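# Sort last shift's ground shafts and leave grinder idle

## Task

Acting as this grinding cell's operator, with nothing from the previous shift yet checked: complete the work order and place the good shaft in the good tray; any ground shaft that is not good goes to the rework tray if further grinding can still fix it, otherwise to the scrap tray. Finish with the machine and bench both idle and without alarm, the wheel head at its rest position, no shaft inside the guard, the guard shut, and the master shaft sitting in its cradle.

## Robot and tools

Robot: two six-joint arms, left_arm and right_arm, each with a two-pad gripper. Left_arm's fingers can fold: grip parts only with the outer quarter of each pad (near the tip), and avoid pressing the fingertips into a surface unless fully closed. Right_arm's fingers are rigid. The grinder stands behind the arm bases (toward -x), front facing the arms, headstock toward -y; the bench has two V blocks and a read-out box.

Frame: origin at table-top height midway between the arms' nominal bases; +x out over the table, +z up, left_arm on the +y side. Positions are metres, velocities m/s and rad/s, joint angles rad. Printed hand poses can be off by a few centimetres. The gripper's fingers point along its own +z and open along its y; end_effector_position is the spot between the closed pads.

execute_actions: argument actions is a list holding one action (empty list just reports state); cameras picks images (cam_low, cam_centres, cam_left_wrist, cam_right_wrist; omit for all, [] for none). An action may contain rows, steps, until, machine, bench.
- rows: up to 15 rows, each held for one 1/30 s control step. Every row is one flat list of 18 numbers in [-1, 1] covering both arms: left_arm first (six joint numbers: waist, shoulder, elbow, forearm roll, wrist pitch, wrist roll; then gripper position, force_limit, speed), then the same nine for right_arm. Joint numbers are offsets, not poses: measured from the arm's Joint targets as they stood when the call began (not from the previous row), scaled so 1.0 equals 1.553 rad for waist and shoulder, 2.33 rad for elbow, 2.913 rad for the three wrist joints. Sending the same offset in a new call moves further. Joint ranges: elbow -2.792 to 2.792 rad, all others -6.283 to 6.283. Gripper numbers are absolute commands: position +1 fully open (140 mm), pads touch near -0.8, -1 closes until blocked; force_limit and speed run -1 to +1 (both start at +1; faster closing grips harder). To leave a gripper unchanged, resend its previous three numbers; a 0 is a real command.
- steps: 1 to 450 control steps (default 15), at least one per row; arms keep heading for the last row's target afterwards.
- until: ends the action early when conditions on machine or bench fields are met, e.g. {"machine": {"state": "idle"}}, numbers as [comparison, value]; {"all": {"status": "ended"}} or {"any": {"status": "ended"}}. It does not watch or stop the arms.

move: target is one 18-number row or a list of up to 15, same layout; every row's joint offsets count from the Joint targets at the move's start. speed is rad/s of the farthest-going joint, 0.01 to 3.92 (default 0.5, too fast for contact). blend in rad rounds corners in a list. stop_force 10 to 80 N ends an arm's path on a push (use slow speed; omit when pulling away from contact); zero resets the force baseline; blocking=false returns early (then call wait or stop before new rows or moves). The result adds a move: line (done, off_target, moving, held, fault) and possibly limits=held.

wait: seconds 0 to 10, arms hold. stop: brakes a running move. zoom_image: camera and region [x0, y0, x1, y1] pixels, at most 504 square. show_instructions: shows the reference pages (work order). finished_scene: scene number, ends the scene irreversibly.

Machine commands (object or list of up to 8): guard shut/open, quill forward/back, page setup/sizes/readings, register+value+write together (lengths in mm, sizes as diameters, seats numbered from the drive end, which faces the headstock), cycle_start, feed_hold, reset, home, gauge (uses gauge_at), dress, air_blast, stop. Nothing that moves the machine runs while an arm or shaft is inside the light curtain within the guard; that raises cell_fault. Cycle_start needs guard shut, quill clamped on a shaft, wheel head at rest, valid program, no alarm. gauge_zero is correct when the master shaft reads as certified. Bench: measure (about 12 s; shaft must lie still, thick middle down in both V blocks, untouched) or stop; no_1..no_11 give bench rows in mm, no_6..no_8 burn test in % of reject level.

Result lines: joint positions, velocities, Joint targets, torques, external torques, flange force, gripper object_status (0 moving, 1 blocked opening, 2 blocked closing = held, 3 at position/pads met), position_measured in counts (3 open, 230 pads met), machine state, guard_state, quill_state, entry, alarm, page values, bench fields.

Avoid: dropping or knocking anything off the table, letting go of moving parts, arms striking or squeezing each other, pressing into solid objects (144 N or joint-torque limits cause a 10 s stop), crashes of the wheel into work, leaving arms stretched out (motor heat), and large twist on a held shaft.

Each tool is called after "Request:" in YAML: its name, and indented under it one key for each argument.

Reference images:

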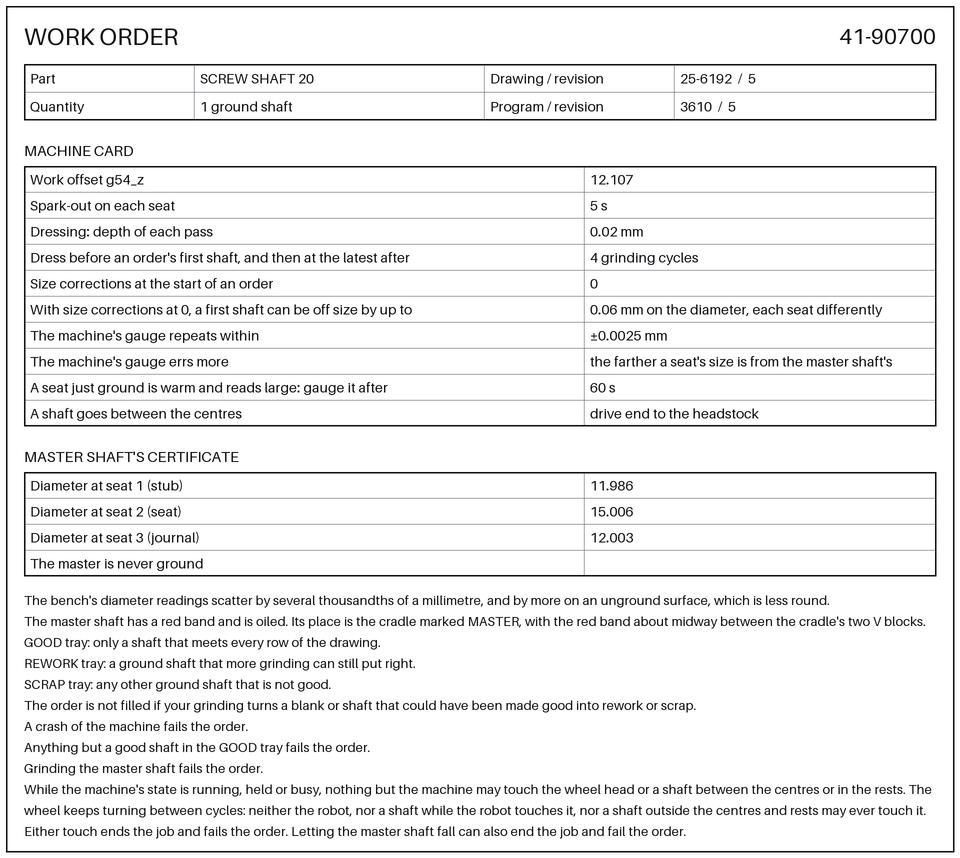

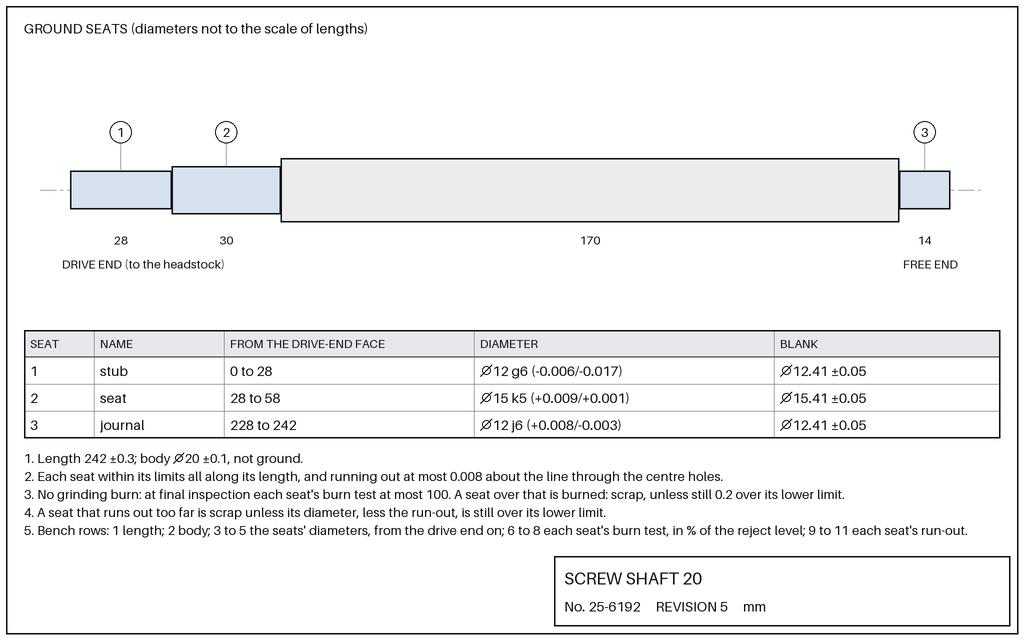

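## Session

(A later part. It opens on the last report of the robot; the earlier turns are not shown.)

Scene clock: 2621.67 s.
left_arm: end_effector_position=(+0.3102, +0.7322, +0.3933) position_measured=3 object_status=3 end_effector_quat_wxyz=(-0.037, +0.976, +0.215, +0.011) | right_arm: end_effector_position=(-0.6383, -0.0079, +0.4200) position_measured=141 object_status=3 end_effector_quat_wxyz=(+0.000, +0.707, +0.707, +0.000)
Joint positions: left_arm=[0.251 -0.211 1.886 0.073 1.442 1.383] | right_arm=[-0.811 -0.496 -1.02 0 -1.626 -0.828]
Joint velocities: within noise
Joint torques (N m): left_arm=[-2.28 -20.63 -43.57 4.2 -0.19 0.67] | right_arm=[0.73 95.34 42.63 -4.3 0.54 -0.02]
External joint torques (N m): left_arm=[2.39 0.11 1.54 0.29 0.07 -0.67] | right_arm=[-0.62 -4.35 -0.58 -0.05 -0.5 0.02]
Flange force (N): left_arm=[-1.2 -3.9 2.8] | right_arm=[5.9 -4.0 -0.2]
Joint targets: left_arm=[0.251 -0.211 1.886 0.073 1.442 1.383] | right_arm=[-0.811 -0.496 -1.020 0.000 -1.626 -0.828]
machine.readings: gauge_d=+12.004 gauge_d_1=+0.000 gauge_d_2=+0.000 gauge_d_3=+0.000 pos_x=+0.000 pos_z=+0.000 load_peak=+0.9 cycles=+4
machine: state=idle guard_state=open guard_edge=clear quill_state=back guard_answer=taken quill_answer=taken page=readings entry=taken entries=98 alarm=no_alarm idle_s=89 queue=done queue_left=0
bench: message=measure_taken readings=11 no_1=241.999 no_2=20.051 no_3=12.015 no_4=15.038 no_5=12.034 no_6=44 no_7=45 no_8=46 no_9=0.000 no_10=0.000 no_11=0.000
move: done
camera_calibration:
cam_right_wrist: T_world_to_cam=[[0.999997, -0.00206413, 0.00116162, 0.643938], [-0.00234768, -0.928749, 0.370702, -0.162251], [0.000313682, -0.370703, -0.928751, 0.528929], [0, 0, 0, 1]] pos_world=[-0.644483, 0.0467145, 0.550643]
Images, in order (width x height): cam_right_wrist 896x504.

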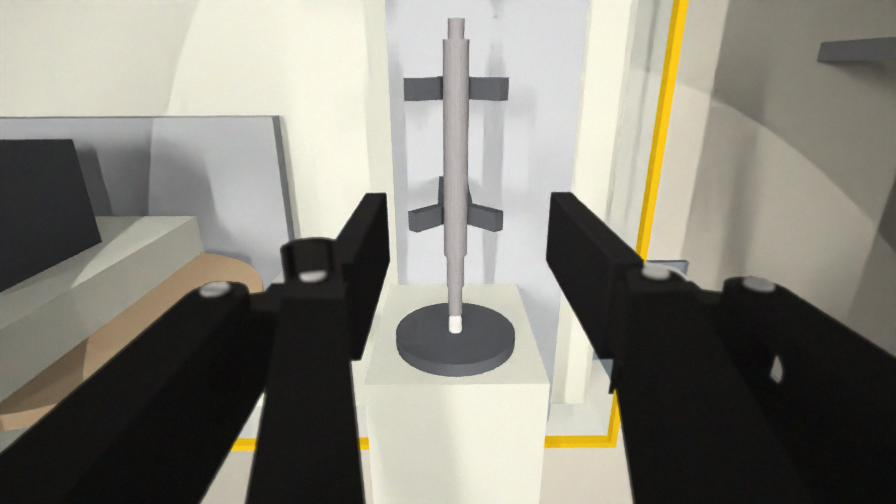

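Request:
move:
  target:
    - [0,0,0,0,0,0,1,1,1,0.0060,-0.0079,-0.1239,0,0.1029,0.0034,-0.1,0.7,-0.9]
    - [0,0,0,0,0,0,1,1,1,0.0060,-0.0315,-0.1584,0,0.1431,0.0034,-0.1,0.7,-0.9]
  speed: [0.3,0.08]
  stop_force: 15
  cameras: ["cam_right_wrist"]

Scene clock: 2632.20 s.
left_arm: end_effector_position=(+0.3102, +0.7322, +0.3933) position_measured=3 object_status=3 end_effector_quat_wxyz=(-0.037, +0.976, +0.215, +0.011) | right_arm: end_effector_position=(-0.6377, -0.0202, +0.1755) position_measured=141 object_status=3 end_effector_quat_wxyz=(+0.001, +0.707, +0.707, +0.000)
Joint positions: left_arm=[0.251 -0.211 1.886 0.073 1.442 1.383] | right_arm=[-0.802 -0.545 -1.389 0 -1.209 -0.818]
Joint velocities: within noise
Joint torques (N m): left_arm=[-2.44 -20.56 -43.54 4.18 -0.2 0.66] | right_arm=[-0.86 96.66 40.34 -4.01 0.48 -0.11]
External joint torques (N m): left_arm=[2.53 0.17 1.56 0.32 0.08 -0.66] | right_arm=[0.91 -2.72 -0.56 -0.1 -0.45 0.11]
Flange force (N): left_arm=[-1.1 -4.3 2.8] | right_arm=[1.6 -3.0 1.4]
Joint targets: left_arm=[0.251 -0.211 1.886 0.073 1.442 1.383] | right_arm=[-0.802 -0.545 -1.389 0.000 -1.209 -0.818]
machine.readings: gauge_d=+12.004 gauge_d_1=+0.000 gauge_d_2=+0.000 gauge_d_3=+0.000 pos_x=+0.000 pos_z=+0.000 load_peak=+0.9 cycles=+4
machine: state=idle guard_state=open guard_edge=clear quill_state=back guard_answer=taken quill_answer=taken page=readings entry=taken entries=98 alarm=no_alarm idle_s=100 queue=done queue_left=0
bench: message=measure_taken readings=11 no_1=241.999 no_2=20.051 no_3=12.015 no_4=15.038 no_5=12.034 no_6=44 no_7=45 no_8=46 no_9=0.000 no_10=0.000 no_11=0.000
move: done
camera_calibration:
cam_right_wrist: T_world_to_cam=[[0.999995, -0.00246513, 0.002068, 0.643529], [-0.00305705, -0.928398, 0.371575, -0.0836837], [0.00100395, -0.37158, -0.928401, 0.297694], [0, 0, 0, 1]] pos_world=[-0.64408, 0.0345115, 0.306143]
Images, in order (width x height): cam_right_wrist 896x504.

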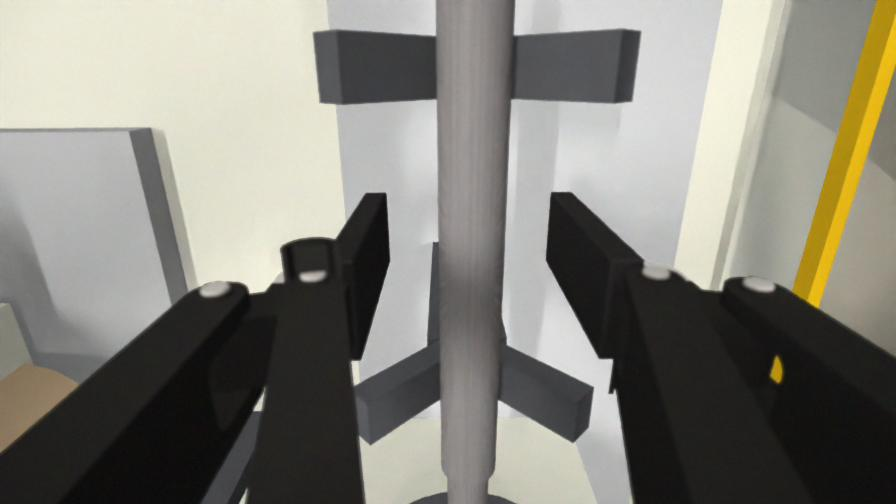

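Request:
execute_actions:
  actions:
    - {"rows":[[0,0,0,0,0,0,1,1,1,0,0,0,0,0,0,-1,0.7,-0.9]],"steps":75}
  cameras: []

Request:
move:
  target: [0,0,0,0,0,0,1,1,1,-0.0064,-0.0096,0.0107,0,-0.0034,-0.0035,-1,0.7,-0.9]
  speed: 0.03
  cameras: []

Request:
move:
  target:
    - [0,0,0,0,0,0,1,1,1,-0.0010,0.0200,0.0373,0,-0.0409,0,-1,0.7,-0.9]
    - [0,0,0,0,0,0,1,1,1,0,0.0412,0.1476,0,-0.1397,0,-1,0.7,-0.9]
  speed: [0.08,0.3]
  blend: [0.02,0]
  cameras: ["cam_centres","cam_right_wrist"]

Scene clock: 2644.07 s.
left_arm: end_effector_position=(+0.3102, +0.7322, +0.3933) position_measured=3 object_status=3 end_effector_quat_wxyz=(-0.037, +0.976, +0.215, +0.011) | right_arm: end_effector_position=(-0.6377, -0.0202, +0.1755) position_measured=203 object_status=2 end_effector_quat_wxyz=(+0.001, +0.707, +0.707, +0.000)
Joint positions: left_arm=[0.251 -0.211 1.886 0.073 1.442 1.383] | right_arm=[-0.802 -0.545 -1.389 0 -1.209 -0.818]
Joint velocities: within noise
Joint torques (N m): left_arm=[-2.3 -20.78 -43.59 4.17 -0.15 0.73] | right_arm=[-7.58 88.13 29.61 -6.34 -3 -0.02]
External joint torques (N m): left_arm=[2.37 0.49 1.67 0.32 0.03 -0.73] | right_arm=[7.65 5.32 9.92 2.25 3.02 0.02]
Flange force (N): left_arm=[-0.7 -3.7 3.1] | right_arm=[4.1 -15.5 -8.1]
Joint targets: left_arm=[0.251 -0.211 1.886 0.073 1.442 1.383] | right_arm=[-0.802 -0.545 -1.389 0.000 -1.209 -0.818]
machine.readings: gauge_d=+12.004 gauge_d_1=+0.000 gauge_d_2=+0.000 gauge_d_3=+0.000 pos_x=+0.000 pos_z=+0.000 load_peak=+0.9 cycles=+4
machine: state=idle guard_state=open guard_edge=clear quill_state=back guard_answer=taken quill_answer=taken page=readings entry=taken entries=98 alarm=no_alarm idle_s=111 queue=done queue_left=0
bench: message=measure_taken readings=11 no_1=241.999 no_2=20.051 no_3=12.015 no_4=15.038 no_5=12.034 no_6=44 no_7=45 no_8=46 no_9=0.000 no_10=0.000 no_11=0.000
No camera images: "cameras" was empty.

Scene clock: 2645.13 s.
left_arm: end_effector_position=(+0.3102, +0.7322, +0.3933) position_measured=3 object_status=3 end_effector_quat_wxyz=(-0.037, +0.976, +0.215, +0.011) | right_arm: end_effector_position=(-0.6380, -0.0075, +0.1759) position_measured=203 object_status=2 end_effector_quat_wxyz=(+0.001, +0.707, +0.707, +0.000)
Joint positions: left_arm=[0.251 -0.211 1.886 0.073 1.442 1.383] | right_arm=[-0.812 -0.56 -1.364 0 -1.219 -0.829]
Joint velocities: within noise
Joint torques (N m): left_arm=[-2.47 -20.92 -43.55 4.19 -0.19 0.66] | right_arm=[-0.92 102.29 42.27 -3.97 0.4 -0.08]
External joint torques (N m): left_arm=[2.57 0.52 1.59 0.3 0.08 -0.66] | right_arm=[0.97 -7.14 -2.45 -0.15 -0.37 0.08]
Flange force (N): left_arm=[-0.5 -4.3 3.0] | right_arm=[3.2 -4.3 5.9]
Joint targets: left_arm=[0.251 -0.211 1.886 0.073 1.442 1.383] | right_arm=[-0.812 -0.560 -1.364 0.000 -1.219 -0.829]
machine.readings: gauge_d=+12.004 gauge_d_1=+0.000 gauge_d_2=+0.000 gauge_d_3=+0.000 pos_x=+0.000 pos_z=+0.000 load_peak=+0.9 cycles=+4
machine: state=idle guard_state=open guard_edge=clear quill_state=back guard_answer=taken quill_answer=taken page=readings entry=taken entries=98 alarm=no_alarm idle_s=112 queue=done queue_left=0
bench: message=measure_taken readings=11 no_1=241.999 no_2=20.051 no_3=12.015 no_4=15.038 no_5=12.034 no_6=44 no_7=45 no_8=46 no_9=0.000 no_10=0.000 no_11=0.000
move: done
No camera images: "cameras" was empty.

Scene clock: 2647.90 s.
left_arm: end_effector_position=(+0.3102, +0.7322, +0.3933) position_measured=3 object_status=3 end_effector_quat_wxyz=(-0.037, +0.976, +0.215, +0.011) | right_arm: end_effector_position=(-0.6379, -0.0077, +0.4199) position_measured=203 object_status=2 end_effector_quat_wxyz=(+0.000, +0.707, +0.707, +0.000)
Joint positions: left_arm=[0.251 -0.211 1.886 0.073 1.442 1.383] | right_arm=[-0.812 -0.496 -1.02 0 -1.626 -0.829]
Joint velocities: within noise
Joint torques (N m): left_arm=[-2.45 -20.58 -43.49 4.2 -0.18 0.7] | right_arm=[-0.89 98.89 44.63 -4.24 0.41 -0.13]
External joint torques (N m): left_arm=[2.53 0.14 1.43 0.29 0.06 -0.71] | right_arm=[1.03 -8.02 -2.65 -0.1 -0.36 0.13]
Flange force (N): left_arm=[-1.0 -4.2 2.7] | right_arm=[5.1 -6.1 3.7]
Joint targets: left_arm=[0.251 -0.211 1.886 0.073 1.442 1.383] | right_arm=[-0.812 -0.496 -1.020 0.000 -1.626 -0.829]
machine.readings: gauge_d=+12.004 gauge_d_1=+0.000 gauge_d_2=+0.000 gauge_d_3=+0.000 pos_x=+0.000 pos_z=+0.000 load_peak=+0.9 cycles=+4
machine: state=idle guard_state=open guard_edge=clear quill_state=back guard_answer=taken quill_answer=taken page=readings entry=taken entries=98 alarm=no_alarm idle_s=115 queue=done queue_left=0
bench: message=measure_taken readings=11 no_1=241.999 no_2=20.051 no_3=12.015 no_4=15.038 no_5=12.034 no_6=44 no_7=45 no_8=46 no_9=0.000 no_10=0.000 no_11=0.000
move: done
camera_calibration:
cam_right_wrist: T_world_to_cam=[[0.999997, -0.00221506, 0.00132666, 0.643454], [-0.00254907, -0.928714, 0.370787, -0.162206], [0.000410772, -0.370789, -0.928717, 0.528958], [0, 0, 0, 1]] pos_world=[-0.644083, 0.046914, 0.550543]
Images, in order (width x height): cam_centres 896x504, cam_right_wrist 896x504.

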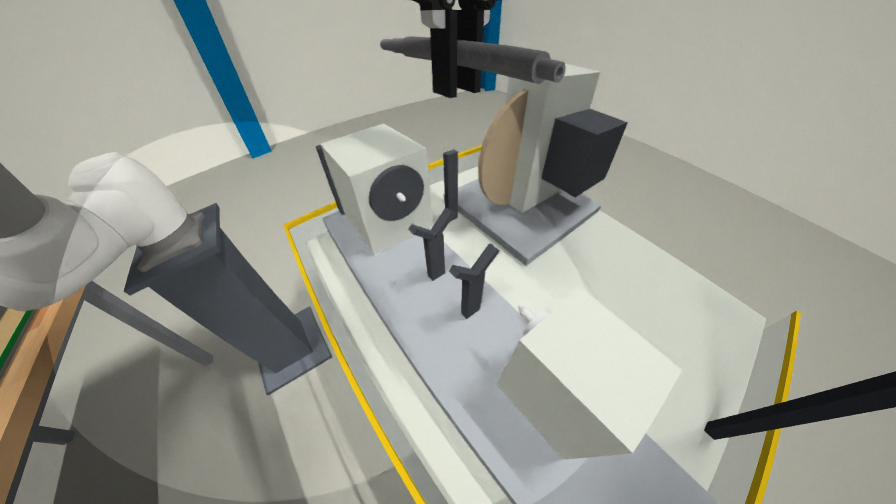

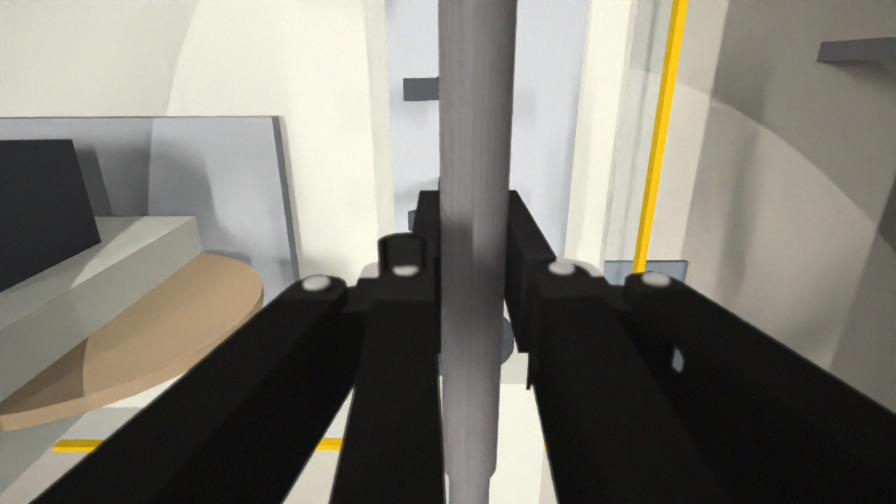

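Request:
move:
  target: [0,0,0,0,0,0,1,1,1,-0.4443,0.2762,-0.2223,0,0.0299,0.2225,-1,0.7,-0.9]
  speed: 0.6
  cameras: []

Request:
move:
  target: [0,0,0,0,0,0,1,1,1,-0.5068,-0.3571,0.2152,0,0.0184,0.8994,-1,0.7,-0.9]
  speed: 0.9
  cameras: ["cam_right_wrist"]

Request:
move:
  target:
    - [0,0,0,0,0,0,1,1,1,0.0006,-0.0625,-0.1033,0,0.1164,0.0003,-1,0.7,-0.9]
    - [0,0,0,0,0,0,1,1,1,0.0006,-0.0738,-0.1094,0,0.1272,0.0003,-1,0.7,-0.9]
  speed: [0.3,0.01]
  stop_force: 12
  cameras: ["cam_low","cam_right_wrist"]

Scene clock: 2659.27 s.
left_arm: end_effector_position=(+0.3102, +0.7322, +0.3933) position_measured=3 object_status=3 end_effector_quat_wxyz=(-0.037, +0.976, +0.215, +0.011) | right_arm: end_effector_position=(-0.0835, -0.0593, +0.4435) position_measured=203 object_status=2 end_effector_quat_wxyz=(+0.001, +0.993, +0.116, +0.000)
Joint positions: left_arm=[0.251 -0.211 1.886 0.073 1.442 1.383] | right_arm=[-1.502 -0.067 -1.538 0 -1.539 -0.181]
Joint velocities: within noise
Joint torques (N m): left_arm=[-2.18 -20.82 -43.6 4.13 -0.17 0.68] | right_arm=[-0.92 55.19 45.92 -4.24 0.41 -0.04]
External joint torques (N m): left_arm=[2.24 0.55 1.65 0.36 0.05 -0.68] | right_arm=[1.07 -6.37 -3.71 -0.14 -0.41 0.04]
Flange force (N): left_arm=[-0.7 -3.5 3.1] | right_arm=[-0.9 -4.1 6.0]
Joint targets: left_arm=[0.251 -0.211 1.886 0.073 1.442 1.383] | right_arm=[-1.502 -0.067 -1.538 0.000 -1.539 -0.181]
machine.readings: gauge_d=+12.004 gauge_d_1=+0.000 gauge_d_2=+0.000 gauge_d_3=+0.000 pos_x=+0.000 pos_z=+0.000 load_peak=+0.9 cycles=+4
machine: state=idle guard_state=open guard_edge=clear quill_state=back guard_answer=taken quill_answer=taken page=readings entry=taken entries=98 alarm=no_alarm idle_s=126 queue=done queue_left=0
bench: message=measure_taken readings=11 no_1=241.999 no_2=20.051 no_3=12.015 no_4=15.038 no_5=12.034 no_6=44 no_7=45 no_8=46 no_9=0.000 no_10=0.000 no_11=0.000
move: done
No camera images: "cameras" was empty.

Scene clock: 2662.67 s.
left_arm: end_effector_position=(+0.3102, +0.7322, +0.3933) position_measured=3 object_status=3 end_effector_quat_wxyz=(-0.037, +0.976, +0.215, +0.011) | right_arm: end_effector_position=(+0.5540, -0.0024, +0.2992) position_measured=203 object_status=2 end_effector_quat_wxyz=(-0.001, +0.016, +1.000, -0.001)
Joint positions: left_arm=[0.251 -0.211 1.886 0.073 1.442 1.383] | right_arm=[-2.289 -0.622 -1.037 0 -1.485 2.439]
Joint velocities: within noise
Joint torques (N m): left_arm=[-2.28 -20.51 -43.62 4.2 -0.21 0.71] | right_arm=[-0.18 110.08 45.43 -4.19 0.48 -0.05]
External joint torques (N m): left_arm=[2.36 0.2 1.67 0.28 0.09 -0.71] | right_arm=[0.47 -7.39 -3.42 -0.09 -0.53 0.05]
Flange force (N): left_arm=[-1.3 -3.8 3.0] | right_arm=[-2.2 3.3 5.5]
Joint targets: left_arm=[0.251 -0.211 1.886 0.073 1.442 1.383] | right_arm=[-2.289 -0.622 -1.037 0.000 -1.485 2.439]
machine.readings: gauge_d=+12.004 gauge_d_1=+0.000 gauge_d_2=+0.000 gauge_d_3=+0.000 pos_x=+0.000 pos_z=+0.000 load_peak=+0.9 cycles=+4
machine: state=idle guard_state=open guard_edge=clear quill_state=back guard_answer=taken quill_answer=taken page=readings entry=taken entries=98 alarm=no_alarm idle_s=130 queue=done queue_left=0
bench: message=measure_taken readings=11 no_1=241.999 no_2=20.051 no_3=12.015 no_4=15.038 no_5=12.034 no_6=44 no_7=45 no_8=46 no_9=0.000 no_10=0.000 no_11=0.000
move: done
camera_calibration:
cam_right_wrist: T_world_to_cam=[[0.0351421, 0.999382, -0.00110866, -0.0105505], [0.928997, -0.0322581, 0.368679, -0.622809], [0.368416, -0.0139861, -0.929556, 0.215518], [0, 0, 0, 1]] pos_world=[0.499558, -0.00653242, 0.429941]
Images, in order (width x height): cam_right_wrist 896x504.

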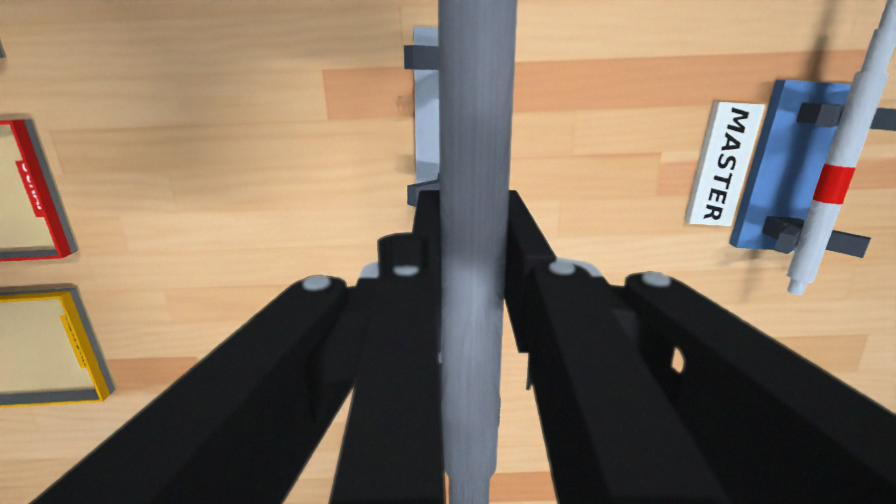

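Scene clock: 2667.70 s.
left_arm: end_effector_position=(+0.3102, +0.7322, +0.3933) position_measured=3 object_status=3 end_effector_quat_wxyz=(-0.037, +0.976, +0.215, +0.011) | right_arm: end_effector_position=(+0.5537, -0.0017, +0.0567) position_measured=203 object_status=2 end_effector_quat_wxyz=(+0.000, +0.016, +1.000, -0.001)
Joint positions: left_arm=[0.251 -0.211 1.886 0.073 1.442 1.383] | right_arm=[-2.288 -0.736 -1.292 0 -1.115 2.44]
Joint velocities: within noise
Joint torques (N m): left_arm=[-2.1 -21.03 -43.42 4.2 -0.2 0.68] | right_arm=[-0.48 108.09 39.91 -3.61 1.96 -0.32]
External joint torques (N m): left_arm=[2.19 0.62 1.49 0.28 0.09 -0.68] | right_arm=[0.72 0.04 -1.96 -0.25 -2 0.32]
Flange force (N): left_arm=[-0.4 -3.4 2.7] | right_arm=[2.9 -1.5 -1.5]
Joint targets: left_arm=[0.251 -0.211 1.886 0.073 1.442 1.383] | right_arm=[-2.288 -0.736 -1.292 0.000 -1.115 2.440]
machine.readings: gauge_d=+12.004 gauge_d_1=+0.000 gauge_d_2=+0.000 gauge_d_3=+0.000 pos_x=+0.000 pos_z=+0.000 load_peak=+0.9 cycles=+4
machine: state=idle guard_state=open guard_edge=clear quill_state=back guard_answer=taken quill_answer=taken page=readings entry=taken entries=98 alarm=no_alarm idle_s=135 queue=done queue_left=0
bench: message=measure_taken readings=11 no_1=241.999 no_2=20.051 no_3=12.015 no_4=15.038 no_5=12.034 no_6=44 no_7=45 no_8=46 no_9=0.000 no_10=0.000 no_11=0.000
move: done
camera_calibration:
cam_right_wrist: T_world_to_cam=[[0.0351184, 0.999383, -0.00045367, -0.0116136], [0.928764, -0.0324692, 0.369247, -0.53291], [0.369005, -0.0133887, -0.929331, -0.0100381], [0, 0, 0, 1]] pos_world=[0.49906, -0.00583109, 0.187442]
Images, in order (width x height): cam_low 896x504, cam_right_wrist 896x504.

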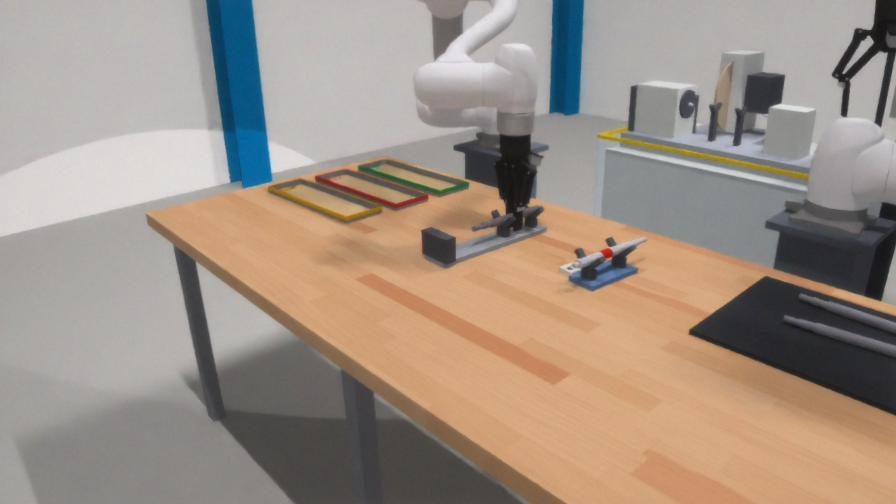

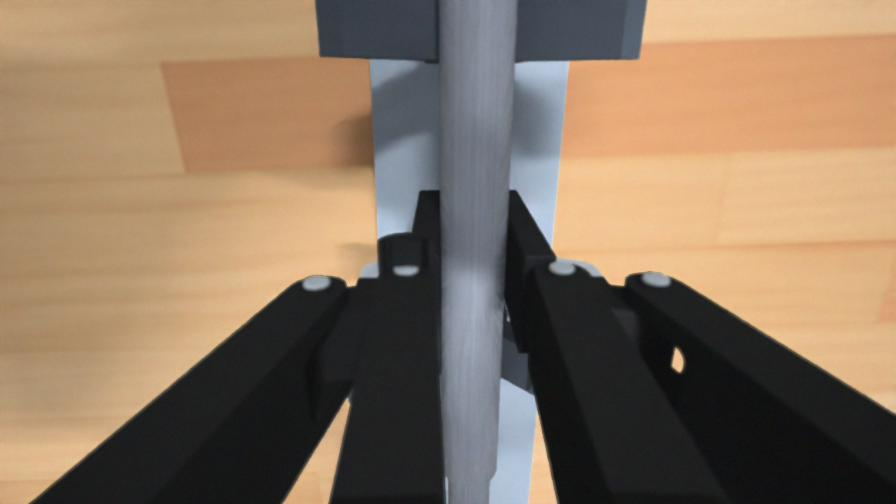

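Request:
execute_actions:
  actions:
    - {"rows":[[0,0,0,0,0,0,1,1,1,0,0,0,0,0,0,-0.1,0.7,-0.9]],"steps":60}
  cameras: []

Request:
execute_actions:
  actions:
    - {"bench":{"measure":true},"steps":420,"until":{"bench":{"readings":["=",12]}}}
  cameras: []

Request:
execute_actions:
  actions:
    - {"bench":{"measure":true},"steps":420,"until":{"bench":{"readings":["=",13]}}}
  cameras: []

Request:
execute_actions:
  actions:
    - {"bench":{"measure":true},"steps":420,"until":{"bench":{"readings":["=",14]}}}
  cameras: []

Request:
execute_actions:
  actions:
    - {"bench":{"measure":true},"steps":420,"until":{"bench":{"readings":["=",15]}}}
  cameras: []

Request:
execute_actions:
  actions:
    - {"bench":{"measure":true},"steps":420,"until":{"bench":{"readings":["=",16]}}}
  cameras: []

Request:
execute_actions:
  actions:
    - {"bench":{"measure":true},"steps":420,"until":{"bench":{"readings":["=",17]}}}
  cameras: []

Request:
execute_actions:
  actions:
    - {"bench":{"measure":true},"steps":420,"until":{"bench":{"readings":["=",18]}}}
  cameras: []

Scene clock: 2684.13 s.
left_arm: end_effector_position=(+0.3102, +0.7322, +0.3933) position_measured=3 object_status=3 end_effector_quat_wxyz=(-0.037, +0.976, +0.215, +0.011) | right_arm: end_effector_position=(+0.5537, -0.0017, +0.0567) position_measured=141 object_status=3 end_effector_quat_wxyz=(-0.001, +0.016, +1.000, -0.001)
Joint positions: left_arm=[0.251 -0.211 1.886 0.073 1.442 1.383] | right_arm=[-2.288 -0.736 -1.292 0 -1.115 2.44]
Joint velocities: within noise
Joint torques (N m): left_arm=[-2.52 -20.59 -43.58 4.2 -0.15 0.64] | right_arm=[-0.03 111.4 38.24 -3.68 0.37 -0.16]
External joint torques (N m): left_arm=[2.59 0.35 1.67 0.29 0.04 -0.65] | right_arm=[0.37 -3.89 -0.45 -0.17 -0.41 0.16]
Flange force (N): left_arm=[-0.9 -4.4 3.1] | right_arm=[-3.0 4.2 2.6]
Joint targets: left_arm=[0.251 -0.211 1.886 0.073 1.442 1.383] | right_arm=[-2.288 -0.736 -1.292 0.000 -1.115 2.440]
machine.readings: gauge_d=+12.004 gauge_d_1=+0.000 gauge_d_2=+0.000 gauge_d_3=+0.000 pos_x=+0.000 pos_z=+0.000 load_peak=+0.9 cycles=+4
machine: state=idle guard_state=open guard_edge=clear quill_state=back guard_answer=taken quill_answer=taken page=readings entry=taken entries=98 alarm=no_alarm idle_s=151 queue=done queue_left=0
bench: message=measure_taken readings=11 no_1=241.999 no_2=20.051 no_3=12.015 no_4=15.038 no_5=12.034 no_6=44 no_7=45 no_8=46 no_9=0.000 no_10=0.000 no_11=0.000
No camera images: "cameras" was empty.

Scene clock: 2696.33 s.
left_arm: end_effector_position=(+0.3102, +0.7322, +0.3933) position_measured=3 object_status=3 end_effector_quat_wxyz=(-0.037, +0.976, +0.215, +0.011) | right_arm: end_effector_position=(+0.5537, -0.0017, +0.0567) position_measured=141 object_status=3 end_effector_quat_wxyz=(-0.001, +0.016, +1.000, -0.001)
Joint positions: left_arm=[0.251 -0.211 1.886 0.073 1.442 1.383] | right_arm=[-2.288 -0.736 -1.292 0 -1.115 2.44]
Joint velocities: within noise
Joint torques (N m): left_arm=[-2.11 -20.96 -43.48 4.2 -0.21 0.65] | right_arm=[-0.75 110.97 38.46 -3.79 0.5 -0.14]
External joint torques (N m): left_arm=[2.19 0.6 1.45 0.29 0.09 -0.66] | right_arm=[1.01 -2.85 -0.56 -0.07 -0.55 0.14]
Flange force (N): left_arm=[-0.3 -3.4 2.7] | right_arm=[-1.3 3.3 1.7]
Joint targets: left_arm=[0.251 -0.211 1.886 0.073 1.442 1.383] | right_arm=[-2.288 -0.736 -1.292 0.000 -1.115 2.440]
Tool commands: left_gripper/position=+1.0 left_gripper/force_limit=+1.0 left_gripper/speed=+1.0 right_gripper/position=-0.1 right_gripper/force_limit=+0.7 right_gripper/speed=-0.9
machine.readings: gauge_d=+12.004 gauge_d_1=+0.000 gauge_d_2=+0.000 gauge_d_3=+0.000 pos_x=+0.000 pos_z=+0.000 load_peak=+0.9 cycles=+4
machine: state=idle guard_state=open guard_edge=clear quill_state=back guard_answer=taken quill_answer=taken page=readings entry=taken entries=98 alarm=no_alarm idle_s=163 queue=done queue_left=0
bench: message=measure_taken readings=12 no_1=242.001 no_2=20.050 no_3=11.986 no_4=15.007 no_5=11.996 no_6=43 no_7=46 no_8=46 no_9=0.002 no_10=0.000 no_11=0.000
No camera images: "cameras" was empty.

Scene clock: 2708.53 s.
left_arm: end_effector_position=(+0.3102, +0.7322, +0.3933) position_measured=3 object_status=3 end_effector_quat_wxyz=(-0.037, +0.976, +0.215, +0.011) | right_arm: end_effector_position=(+0.5537, -0.0017, +0.0567) position_measured=141 object_status=3 end_effector_quat_wxyz=(-0.001, +0.016, +1.000, -0.001)
Joint positions: left_arm=[0.251 -0.211 1.886 0.073 1.442 1.383] | right_arm=[-2.288 -0.736 -1.292 0 -1.115 2.44]
Joint velocities: within noise
Joint torques (N m): left_arm=[-2.56 -20.48 -43.48 4.23 -0.2 0.65] | right_arm=[-0.18 111.52 38.32 -3.85 0.42 -0.09]
External joint torques (N m): left_arm=[2.65 0.08 1.53 0.26 0.08 -0.65] | right_arm=[0.47 -3.16 -0.28 -0.02 -0.46 0.09]
Flange force (N): left_arm=[-1.1 -4.6 2.8] | right_arm=[-2.6 3.8 1.9]
Joint targets: left_arm=[0.251 -0.211 1.886 0.073 1.442 1.383] | right_arm=[-2.288 -0.736 -1.292 0.000 -1.115 2.440]
Tool commands: left_gripper/position=+1.0 left_gripper/force_limit=+1.0 left_gripper/speed=+1.0 right_gripper/position=-0.1 right_gripper/force_limit=+0.7 right_gripper/speed=-0.9
machine.readings: gauge_d=+12.004 gauge_d_1=+0.000 gauge_d_2=+0.000 gauge_d_3=+0.000 pos_x=+0.000 pos_z=+0.000 load_peak=+0.9 cycles=+4
machine: state=idle guard_state=open guard_edge=clear quill_state=back guard_answer=taken quill_answer=taken page=readings entry=taken entries=98 alarm=no_alarm idle_s=175 queue=done queue_left=0
bench: message=measure_taken readings=13 no_1=241.993 no_2=20.042 no_3=11.987 no_4=15.004 no_5=12.000 no_6=46 no_7=43 no_8=43 no_9=0.000 no_10=0.001 no_11=0.003
No camera images: "cameras" was empty.

Scene clock: 2720.73 s.
left_arm: end_effector_position=(+0.3102, +0.7322, +0.3933) position_measured=3 object_status=3 end_effector_quat_wxyz=(-0.037, +0.976, +0.215, +0.011) | right_arm: end_effector_position=(+0.5537, -0.0017, +0.0567) position_measured=141 object_status=3 end_effector_quat_wxyz=(-0.001, +0.016, +1.000, -0.001)
Joint positions: left_arm=[0.251 -0.211 1.886 0.073 1.442 1.383] | right_arm=[-2.288 -0.736 -1.292 0 -1.115 2.44]
Joint velocities: within noise
Joint torques (N m): left_arm=[-2.28 -20.41 -43.63 4.23 -0.14 0.65] | right_arm=[-0.79 110.91 38.29 -3.81 0.47 -0.14]
External joint torques (N m): left_arm=[2.41 -0.24 1.54 0.27 0.02 -0.66] | right_arm=[1.04 -2.92 -0.38 -0.05 -0.51 0.14]
Flange force (N): left_arm=[-1.7 -4.1 2.8] | right_arm=[-1.7 3.8 1.7]
Joint targets: left_arm=[0.251 -0.211 1.886 0.073 1.442 1.383] | right_arm=[-2.288 -0.736 -1.292 0.000 -1.115 2.440]
Tool commands: left_gripper/position=+1.0 left_gripper/force_limit=+1.0 left_gripper/speed=+1.0 right_gripper/position=-0.1 right_gripper/force_limit=+0.7 right_gripper/speed=-0.9
machine.readings: gauge_d=+12.004 gauge_d_1=+0.000 gauge_d_2=+0.000 gauge_d_3=+0.000 pos_x=+0.000 pos_z=+0.000 load_peak=+0.9 cycles=+4
machine: state=idle guard_state=open guard_edge=clear quill_state=back guard_answer=taken quill_answer=taken page=readings entry=taken entries=98 alarm=no_alarm idle_s=187 queue=done queue_left=0
bench: message=measure_taken readings=14 no_1=242.002 no_2=20.043 no_3=11.989 no_4=15.006 no_5=12.007 no_6=45 no_7=46 no_8=44 no_9=0.000 no_10=0.000 no_11=0.000
No camera images: "cameras" was empty.

Scene clock: 2732.93 s.
left_arm: end_effector_position=(+0.3102, +0.7322, +0.3933) position_measured=3 object_status=3 end_effector_quat_wxyz=(-0.037, +0.976, +0.215, +0.011) | right_arm: end_effector_position=(+0.5537, -0.0017, +0.0567) position_measured=141 object_status=3 end_effector_quat_wxyz=(-0.001, +0.016, +1.000, -0.001)
Joint positions: left_arm=[0.251 -0.211 1.886 0.073 1.442 1.383] | right_arm=[-2.288 -0.736 -1.292 0 -1.115 2.44]
Joint velocities: within noise
Joint torques (N m): left_arm=[-2.3 -20.52 -43.44 4.22 -0.18 0.72] | right_arm=[0.29 110.96 38.26 -3.72 0.4 -0.1]
External joint torques (N m): left_arm=[2.38 0.17 1.44 0.27 0.06 -0.73] | right_arm=[0.03 -3.04 -0.31 -0.14 -0.44 0.1]
Flange force (N): left_arm=[-1.0 -3.8 2.7] | right_arm=[-2.8 3.2 1.8]
Joint targets: left_arm=[0.251 -0.211 1.886 0.073 1.442 1.383] | right_arm=[-2.288 -0.736 -1.292 0.000 -1.115 2.440]
Tool commands: left_gripper/position=+1.0 left_gripper/force_limit=+1.0 left_gripper/speed=+1.0 right_gripper/position=-0.1 right_gripper/force_limit=+0.7 right_gripper/speed=-0.9
machine.readings: gauge_d=+12.004 gauge_d_1=+0.000 gauge_d_2=+0.000 gauge_d_3=+0.000 pos_x=+0.000 pos_z=+0.000 load_peak=+0.9 cycles=+4
machine: state=idle guard_state=open guard_edge=clear quill_state=back guard_answer=taken quill_answer=taken page=readings entry=taken entries=98 alarm=no_alarm idle_s=199 queue=done queue_left=0
bench: message=measure_taken readings=15 no_1=242.002 no_2=20.051 no_3=11.987 no_4=15.008 no_5=12.003 no_6=44 no_7=47 no_8=47 no_9=0.000 no_10=0.000 no_11=0.000
No camera images: "cameras" was empty.

Scene clock: 2745.13 s.
left_arm: end_effector_position=(+0.3102, +0.7322, +0.3933) position_measured=3 object_status=3 end_effector_quat_wxyz=(-0.037, +0.976, +0.215, +0.011) | right_arm: end_effector_position=(+0.5537, -0.0017, +0.0567) position_measured=141 object_status=3 end_effector_quat_wxyz=(-0.001, +0.016, +1.000, -0.001)
Joint positions: left_arm=[0.251 -0.211 1.886 0.073 1.442 1.383] | right_arm=[-2.288 -0.736 -1.292 0 -1.115 2.44]
Joint velocities: within noise
Joint torques (N m): left_arm=[-2.54 -20.68 -43.67 4.19 -0.17 0.7] | right_arm=[-0.44 111.32 38.38 -3.74 0.5 -0.05]
External joint torques (N m): left_arm=[2.61 0.32 1.61 0.31 0.05 -0.7] | right_arm=[0.65 -3.14 -0.51 -0.11 -0.55 0.05]
Flange force (N): left_arm=[-0.8 -4.3 3.0] | right_arm=[-2.1 3.5 1.9]
Joint targets: left_arm=[0.251 -0.211 1.886 0.073 1.442 1.383] | right_arm=[-2.288 -0.736 -1.292 0.000 -1.115 2.440]
Tool commands: left_gripper/position=+1.0 left_gripper/force_limit=+1.0 left_gripper/speed=+1.0 right_gripper/position=-0.1 right_gripper/force_limit=+0.7 right_gripper/speed=-0.9
machine.readings: gauge_d=+12.004 gauge_d_1=+0.000 gauge_d_2=+0.000 gauge_d_3=+0.000 pos_x=+0.000 pos_z=+0.000 load_peak=+0.9 cycles=+4
machine: state=idle guard_state=open guard_edge=clear quill_state=back guard_answer=taken quill_answer=taken page=readings entry=taken entries=98 alarm=no_alarm idle_s=211 queue=done queue_left=0
bench: message=measure_taken readings=16 no_1=242.008 no_2=20.044 no_3=11.988 no_4=15.000 no_5=12.002 no_6=46 no_7=43 no_8=43 no_9=0.001 no_10=0.001 no_11=0.001
No camera images: "cameras" was empty.

Scene clock: 2757.33 s.
left_arm: end_effector_position=(+0.3102, +0.7322, +0.3933) position_measured=3 object_status=3 end_effector_quat_wxyz=(-0.037, +0.976, +0.215, +0.011) | right_arm: end_effector_position=(+0.5537, -0.0017, +0.0567) position_measured=141 object_status=3 end_effector_quat_wxyz=(-0.001, +0.016, +1.000, -0.001)
Joint positions: left_arm=[0.251 -0.211 1.886 0.073 1.442 1.383] | right_arm=[-2.288 -0.736 -1.292 0 -1.115 2.44]
Joint velocities: within noise
Joint torques (N m): left_arm=[-2.49 -20.43 -43.45 4.18 -0.21 0.65] | right_arm=[-0.2 111.18 38.46 -3.63 0.43 -0.15]
External joint torques (N m): left_arm=[2.56 0.18 1.56 0.3 0.1 -0.65] | right_arm=[0.47 -3.14 -0.54 -0.22 -0.48 0.15]
Flange force (N): left_arm=[-1.0 -4.4 2.8] | right_arm=[-2.1 3.3 2.0]
Joint targets: left_arm=[0.251 -0.211 1.886 0.073 1.442 1.383] | right_arm=[-2.288 -0.736 -1.292 0.000 -1.115 2.440]
Tool commands: left_gripper/position=+1.0 left_gripper/force_limit=+1.0 left_gripper/speed=+1.0 right_gripper/position=-0.1 right_gripper/force_limit=+0.7 right_gripper/speed=-0.9
machine.readings: gauge_d=+12.004 gauge_d_1=+0.000 gauge_d_2=+0.000 gauge_d_3=+0.000 pos_x=+0.000 pos_z=+0.000 load_peak=+0.9 cycles=+4
machine: state=idle guard_state=open guard_edge=clear quill_state=back guard_answer=taken quill_answer=taken page=readings entry=taken entries=98 alarm=no_alarm idle_s=223 queue=done queue_left=0
bench: message=measure_taken readings=17 no_1=242.006 no_2=20.046 no_3=11.990 no_4=15.004 no_5=12.004 no_6=46 no_7=43 no_8=49 no_9=0.001 no_10=0.000 no_11=0.000
No camera images: "cameras" was empty.

Scene clock: 2769.53 s.
left_arm: end_effector_position=(+0.3102, +0.7322, +0.3933) position_measured=3 object_status=3 end_effector_quat_wxyz=(-0.037, +0.976, +0.215, +0.011) | right_arm: end_effector_position=(+0.5537, -0.0017, +0.0567) position_measured=141 object_status=3 end_effector_quat_wxyz=(-0.001, +0.016, +1.000, -0.001)
Joint positions: left_arm=[0.251 -0.211 1.886 0.073 1.442 1.383] | right_arm=[-2.288 -0.736 -1.292 0 -1.115 2.44]
Joint velocities: within noise
Joint torques (N m): left_arm=[-2.18 -20.54 -43.55 4.18 -0.17 0.65] | right_arm=[-0.64 111.2 38.47 -3.64 0.41 -0.13]
External joint torques (N m): left_arm=[2.29 -0.01 1.51 0.31 0.06 -0.66] | right_arm=[0.98 -3.95 -0.77 -0.2 -0.45 0.13]
Flange force (N): left_arm=[-1.4 -3.8 2.7] | right_arm=[-2.0 4.0 2.8]
Joint targets: left_arm=[0.251 -0.211 1.886 0.073 1.442 1.383] | right_arm=[-2.288 -0.736 -1.292 0.000 -1.115 2.440]
Tool commands: left_gripper/position=+1.0 left_gripper/force_limit=+1.0 left_gripper/speed=+1.0 right_gripper/position=-0.1 right_gripper/force_limit=+0.7 right_gripper/speed=-0.9
machine.readings: gauge_d=+12.004 gauge_d_1=+0.000 gauge_d_2=+0.000 gauge_d_3=+0.000 pos_x=+0.000 pos_z=+0.000 load_peak=+0.9 cycles=+4
machine: state=idle guard_state=open guard_edge=clear quill_state=back guard_answer=taken quill_answer=taken page=readings entry=taken entries=98 alarm=no_alarm idle_s=236 queue=done queue_left=0
bench: message=measure_taken readings=18 no_1=241.997 no_2=20.046 no_3=11.993 no_4=15.004 no_5=12.011 no_6=44 no_7=46 no_8=47 no_9=0.001 no_10=0.000 no_11=0.001
No camera images: "cameras" was empty.

Request:
move:
  target: [0,0,0,0,0,0,1,1,1,-0.00016,0.00023,-0.00028,0,0.0001,-0.0001,-0.1,0.7,-0.9]
  speed: 0.02
  cameras: []

Request:
execute_actions:
  actions:
    - {"rows":[[0,0,0,0,0,0,1,1,1,0,0,0,0,0,0,-1,0.7,-0.9]],"steps":75,"machine":{"guard":"shut"}}
  cameras: []

Request:
move:
  target:
    - [0,0,0,0,0,0,1,1,1,0,0.0103,0.0069,0,-0.0110,0,-1,0.7,-0.9]
    - [0,0,0,0,0,0,1,1,1,0,0.0728,0.1103,0,-0.1274,0,-1,0.7,-0.9]
  speed: [0.05,0.3]
  blend: [0.01,0]
  cameras: ["cam_right_wrist"]

Request:
move:
  target: [0,0,0,0,0,0,1,1,1,-0.4186,0.4269,-0.3745,0,0.0724,-0.7734,-1,0.7,-0.9]
  speed: 0.9
  cameras: ["cam_low","cam_right_wrist"]

Scene clock: 2790.67 s.
left_arm: end_effector_position=(+0.3102, +0.7322, +0.3933) position_measured=3 object_status=3 end_effector_quat_wxyz=(-0.037, +0.976, +0.215, +0.011) | right_arm: end_effector_position=(+0.5536, -0.0020, +0.0567) position_measured=141 object_status=3 end_effector_quat_wxyz=(-0.001, +0.016, +1.000, -0.001)
Joint positions: left_arm=[0.251 -0.211 1.886 0.073 1.442 1.383] | right_arm=[-2.288 -0.736 -1.292 0 -1.115 2.44]
Joint velocities: within noise
Joint torques (N m): left_arm=[-2.12 -20.75 -43.52 4.2 -0.14 0.65] | right_arm=[-1.39 111.37 38.43 -3.85 0.39 -0.11]
External joint torques (N m): left_arm=[2.22 0.27 1.54 0.28 0.03 -0.65] | right_arm=[1.68 -3.42 -0.52 0 -0.43 0.11]
Flange force (N): left_arm=[-1.0 -3.6 2.9] | right_arm=[-1.4 4.4 2.3]
Joint targets: left_arm=[0.251 -0.211 1.886 0.073 1.442 1.383] | right_arm=[-2.288 -0.736 -1.292 0.000 -1.115 2.440]
machine.readings: gauge_d=+12.004 gauge_d_1=+0.000 gauge_d_2=+0.000 gauge_d_3=+0.000 pos_x=+0.000 pos_z=+0.000 load_peak=+0.9 cycles=+4
machine: state=idle guard_state=open guard_edge=clear quill_state=back guard_answer=taken quill_answer=taken page=readings entry=taken entries=98 alarm=no_alarm idle_s=256 queue=done queue_left=0
bench: message=measure_taken readings=18 no_1=241.997 no_2=20.046 no_3=11.993 no_4=15.004 no_5=12.011 no_6=44 no_7=46 no_8=47 no_9=0.001 no_10=0.000 no_11=0.001
move: done
No camera images: "cameras" was empty.

Scene clock: 2793.37 s.
left_arm: end_effector_position=(+0.3102, +0.7322, +0.3933) position_measured=3 object_status=3 end_effector_quat_wxyz=(-0.037, +0.976, +0.215, +0.011) | right_arm: end_effector_position=(+0.5536, -0.0020, +0.0567) position_measured=203 object_status=2 end_effector_quat_wxyz=(-0.001, +0.016, +1.000, -0.001)
Joint positions: left_arm=[0.251 -0.211 1.886 0.073 1.442 1.383] | right_arm=[-2.288 -0.736 -1.292 0 -1.115 2.44]
Joint velocities: within noise
Joint torques (N m): left_arm=[-2.34 -20.62 -43.57 4.25 -0.19 0.64] | right_arm=[0.9 104.92 40.65 -3.67 3.89 -0.7]
External joint torques (N m): left_arm=[2.39 0.42 1.56 0.25 0.07 -0.64] | right_arm=[-0.69 3.32 -2.67 -0.19 -3.93 0.7]
Flange force (N): left_arm=[-0.7 -4.0 2.9] | right_arm=[5.0 -5.5 -6.2]
Joint targets: left_arm=[0.251 -0.211 1.886 0.073 1.442 1.383] | right_arm=[-2.288 -0.736 -1.292 0.000 -1.115 2.440]
machine.readings: gauge_d=+12.004 gauge_d_1=+0.000 gauge_d_2=+0.000 gauge_d_3=+0.000 pos_x=+0.000 pos_z=+0.000 load_peak=+0.9 cycles=+4
machine: state=idle guard_state=shut guard_edge=clear quill_state=back guard_answer=taken quill_answer=taken page=readings entry=taken entries=98 alarm=no_alarm idle_s=259 queue=done queue_left=0
bench: message=measure_taken readings=18 no_1=241.997 no_2=20.046 no_3=11.993 no_4=15.004 no_5=12.011 no_6=44 no_7=46 no_8=47 no_9=0.001 no_10=0.000 no_11=0.001
No camera images: "cameras" was empty.

Scene clock: 2795.47 s.
left_arm: end_effector_position=(+0.3102, +0.7322, +0.3933) position_measured=3 object_status=3 end_effector_quat_wxyz=(-0.037, +0.976, +0.215, +0.011) | right_arm: end_effector_position=(+0.5540, -0.0016, +0.2988) position_measured=203 object_status=2 end_effector_quat_wxyz=(-0.001, +0.016, +1.000, -0.001)
Joint positions: left_arm=[0.251 -0.211 1.886 0.073 1.442 1.383] | right_arm=[-2.288 -0.623 -1.035 0 -1.486 2.44]
Joint velocities: within noise
Joint torques (N m): left_arm=[-2.05 -20.77 -43.53 4.2 -0.19 0.66] | right_arm=[-0.01 110.54 45.58 -4.23 0.47 -0.07]
External joint torques (N m): left_arm=[2.16 0.26 1.57 0.28 0.07 -0.66] | right_arm=[0.28 -7.61 -3.51 -0.05 -0.52 0.07]
Flange force (N): left_arm=[-1.1 -3.4 2.8] | right_arm=[-2.4 3.2 5.7]
Joint targets: left_arm=[0.251 -0.211 1.886 0.073 1.442 1.383] | right_arm=[-2.288 -0.623 -1.035 0.000 -1.486 2.440]
machine.readings: gauge_d=+12.004 gauge_d_1=+0.000 gauge_d_2=+0.000 gauge_d_3=+0.000 pos_x=+0.000 pos_z=+0.000 load_peak=+0.9 cycles=+4
machine: state=idle guard_state=shut guard_edge=clear quill_state=back guard_answer=taken quill_answer=taken page=readings entry=taken entries=98 alarm=no_alarm idle_s=261 queue=done queue_left=0
bench: message=measure_taken readings=18 no_1=241.997 no_2=20.046 no_3=11.993 no_4=15.004 no_5=12.011 no_6=44 no_7=46 no_8=47 no_9=0.001 no_10=0.000 no_11=0.001
move: done
camera_calibration:
cam_right_wrist: T_world_to_cam=[[0.0351211, 0.999382, -0.00133413, -0.0113425], [0.929032, -0.0321567, 0.368599, -0.622615], [0.368328, -0.0141851, -0.929588, 0.215214], [0, 0, 0, 1]] pos_world=[0.499558, -0.00563293, 0.429541]
Images, in order (width x height): cam_right_wrist 896x504.

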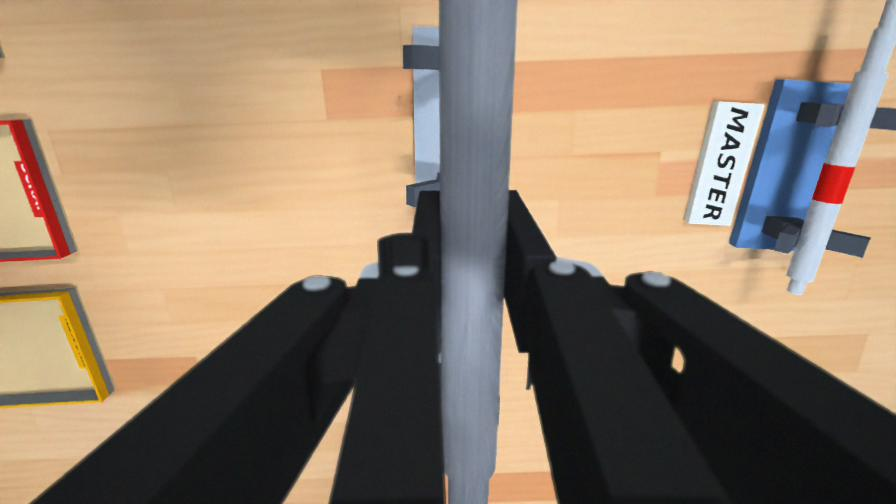

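Scene clock: 2798.47 s.
left_arm: end_effector_position=(+0.3102, +0.7322, +0.3933) position_measured=3 object_status=3 end_effector_quat_wxyz=(-0.037, +0.976, +0.215, +0.011) | right_arm: end_effector_position=(+0.4201, -0.5993, +0.3001) position_measured=203 object_status=2 end_effector_quat_wxyz=(+0.000, +0.707, -0.707, +0.000)
Joint positions: left_arm=[0.251 -0.211 1.886 0.073 1.442 1.383] | right_arm=[-2.939 0.04 -1.908 0 -1.275 0.187]
Joint velocities: within noise
Joint torques (N m): left_arm=[-2.38 -20.61 -43.55 4.21 -0.22 0.66] | right_arm=[-0.56 40.81 43.77 -4.07 0.49 -0.09]
External joint torques (N m): left_arm=[2.39 0.73 1.73 0.26 0.1 -0.66] | right_arm=[0.62 -4.67 -3.51 -0.11 -0.52 0.09]
Flange force (N): left_arm=[-0.4 -3.9 3.2] | right_arm=[-1.6 -1.9 6.2]
Joint targets: left_arm=[0.251 -0.211 1.886 0.073 1.442 1.383] | right_arm=[-2.939 0.040 -1.908 0.000 -1.275 0.187]
machine.readings: gauge_d=+12.004 gauge_d_1=+0.000 gauge_d_2=+0.000 gauge_d_3=+0.000 pos_x=+0.000 pos_z=+0.000 load_peak=+0.9 cycles=+4
machine: state=idle guard_state=shut guard_edge=clear quill_state=back guard_answer=taken quill_answer=taken page=readings entry=taken entries=98 alarm=no_alarm idle_s=264 queue=done queue_left=0
bench: message=measure_taken readings=18 no_1=241.997 no_2=20.046 no_3=11.993 no_4=15.004 no_5=12.011 no_6=44 no_7=46 no_8=47 no_9=0.001 no_10=0.000 no_11=0.001
move: done
camera_calibration:
cam_right_wrist: T_world_to_cam=[[-0.999993, 0.00343027, 0.00178953, 0.427848], [0.00384895, 0.92903, 0.369984, 0.446402], [-0.000393382, 0.369988, -0.929036, 0.642249], [0, 0, 0, 1]] pos_world=[0.426379, -0.653813, 0.430745]
Images, in order (width x height): cam_low 896x504, cam_right_wrist 896x504.

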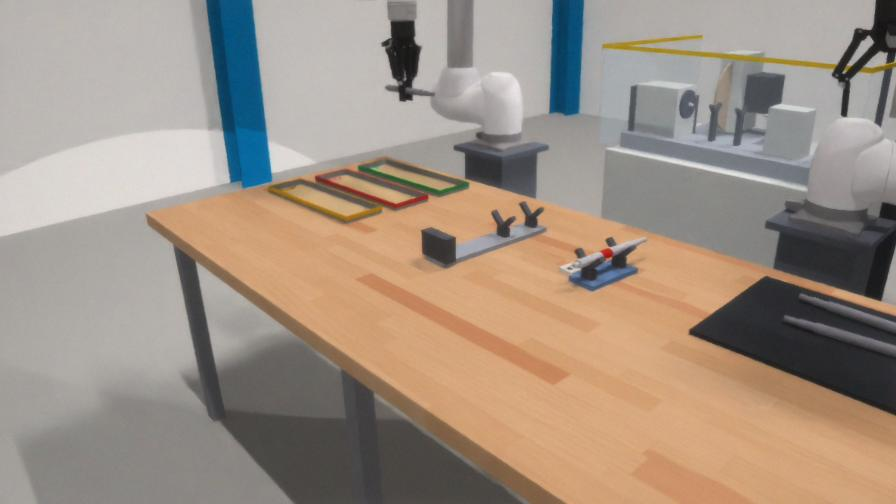

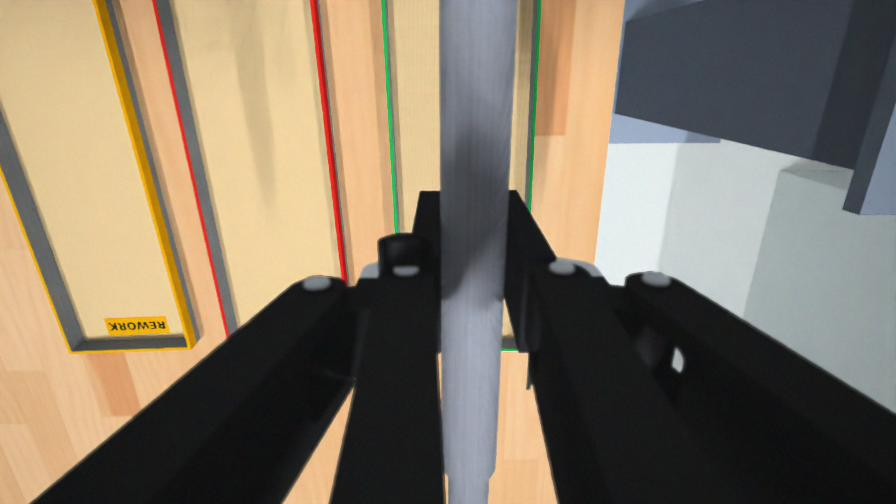

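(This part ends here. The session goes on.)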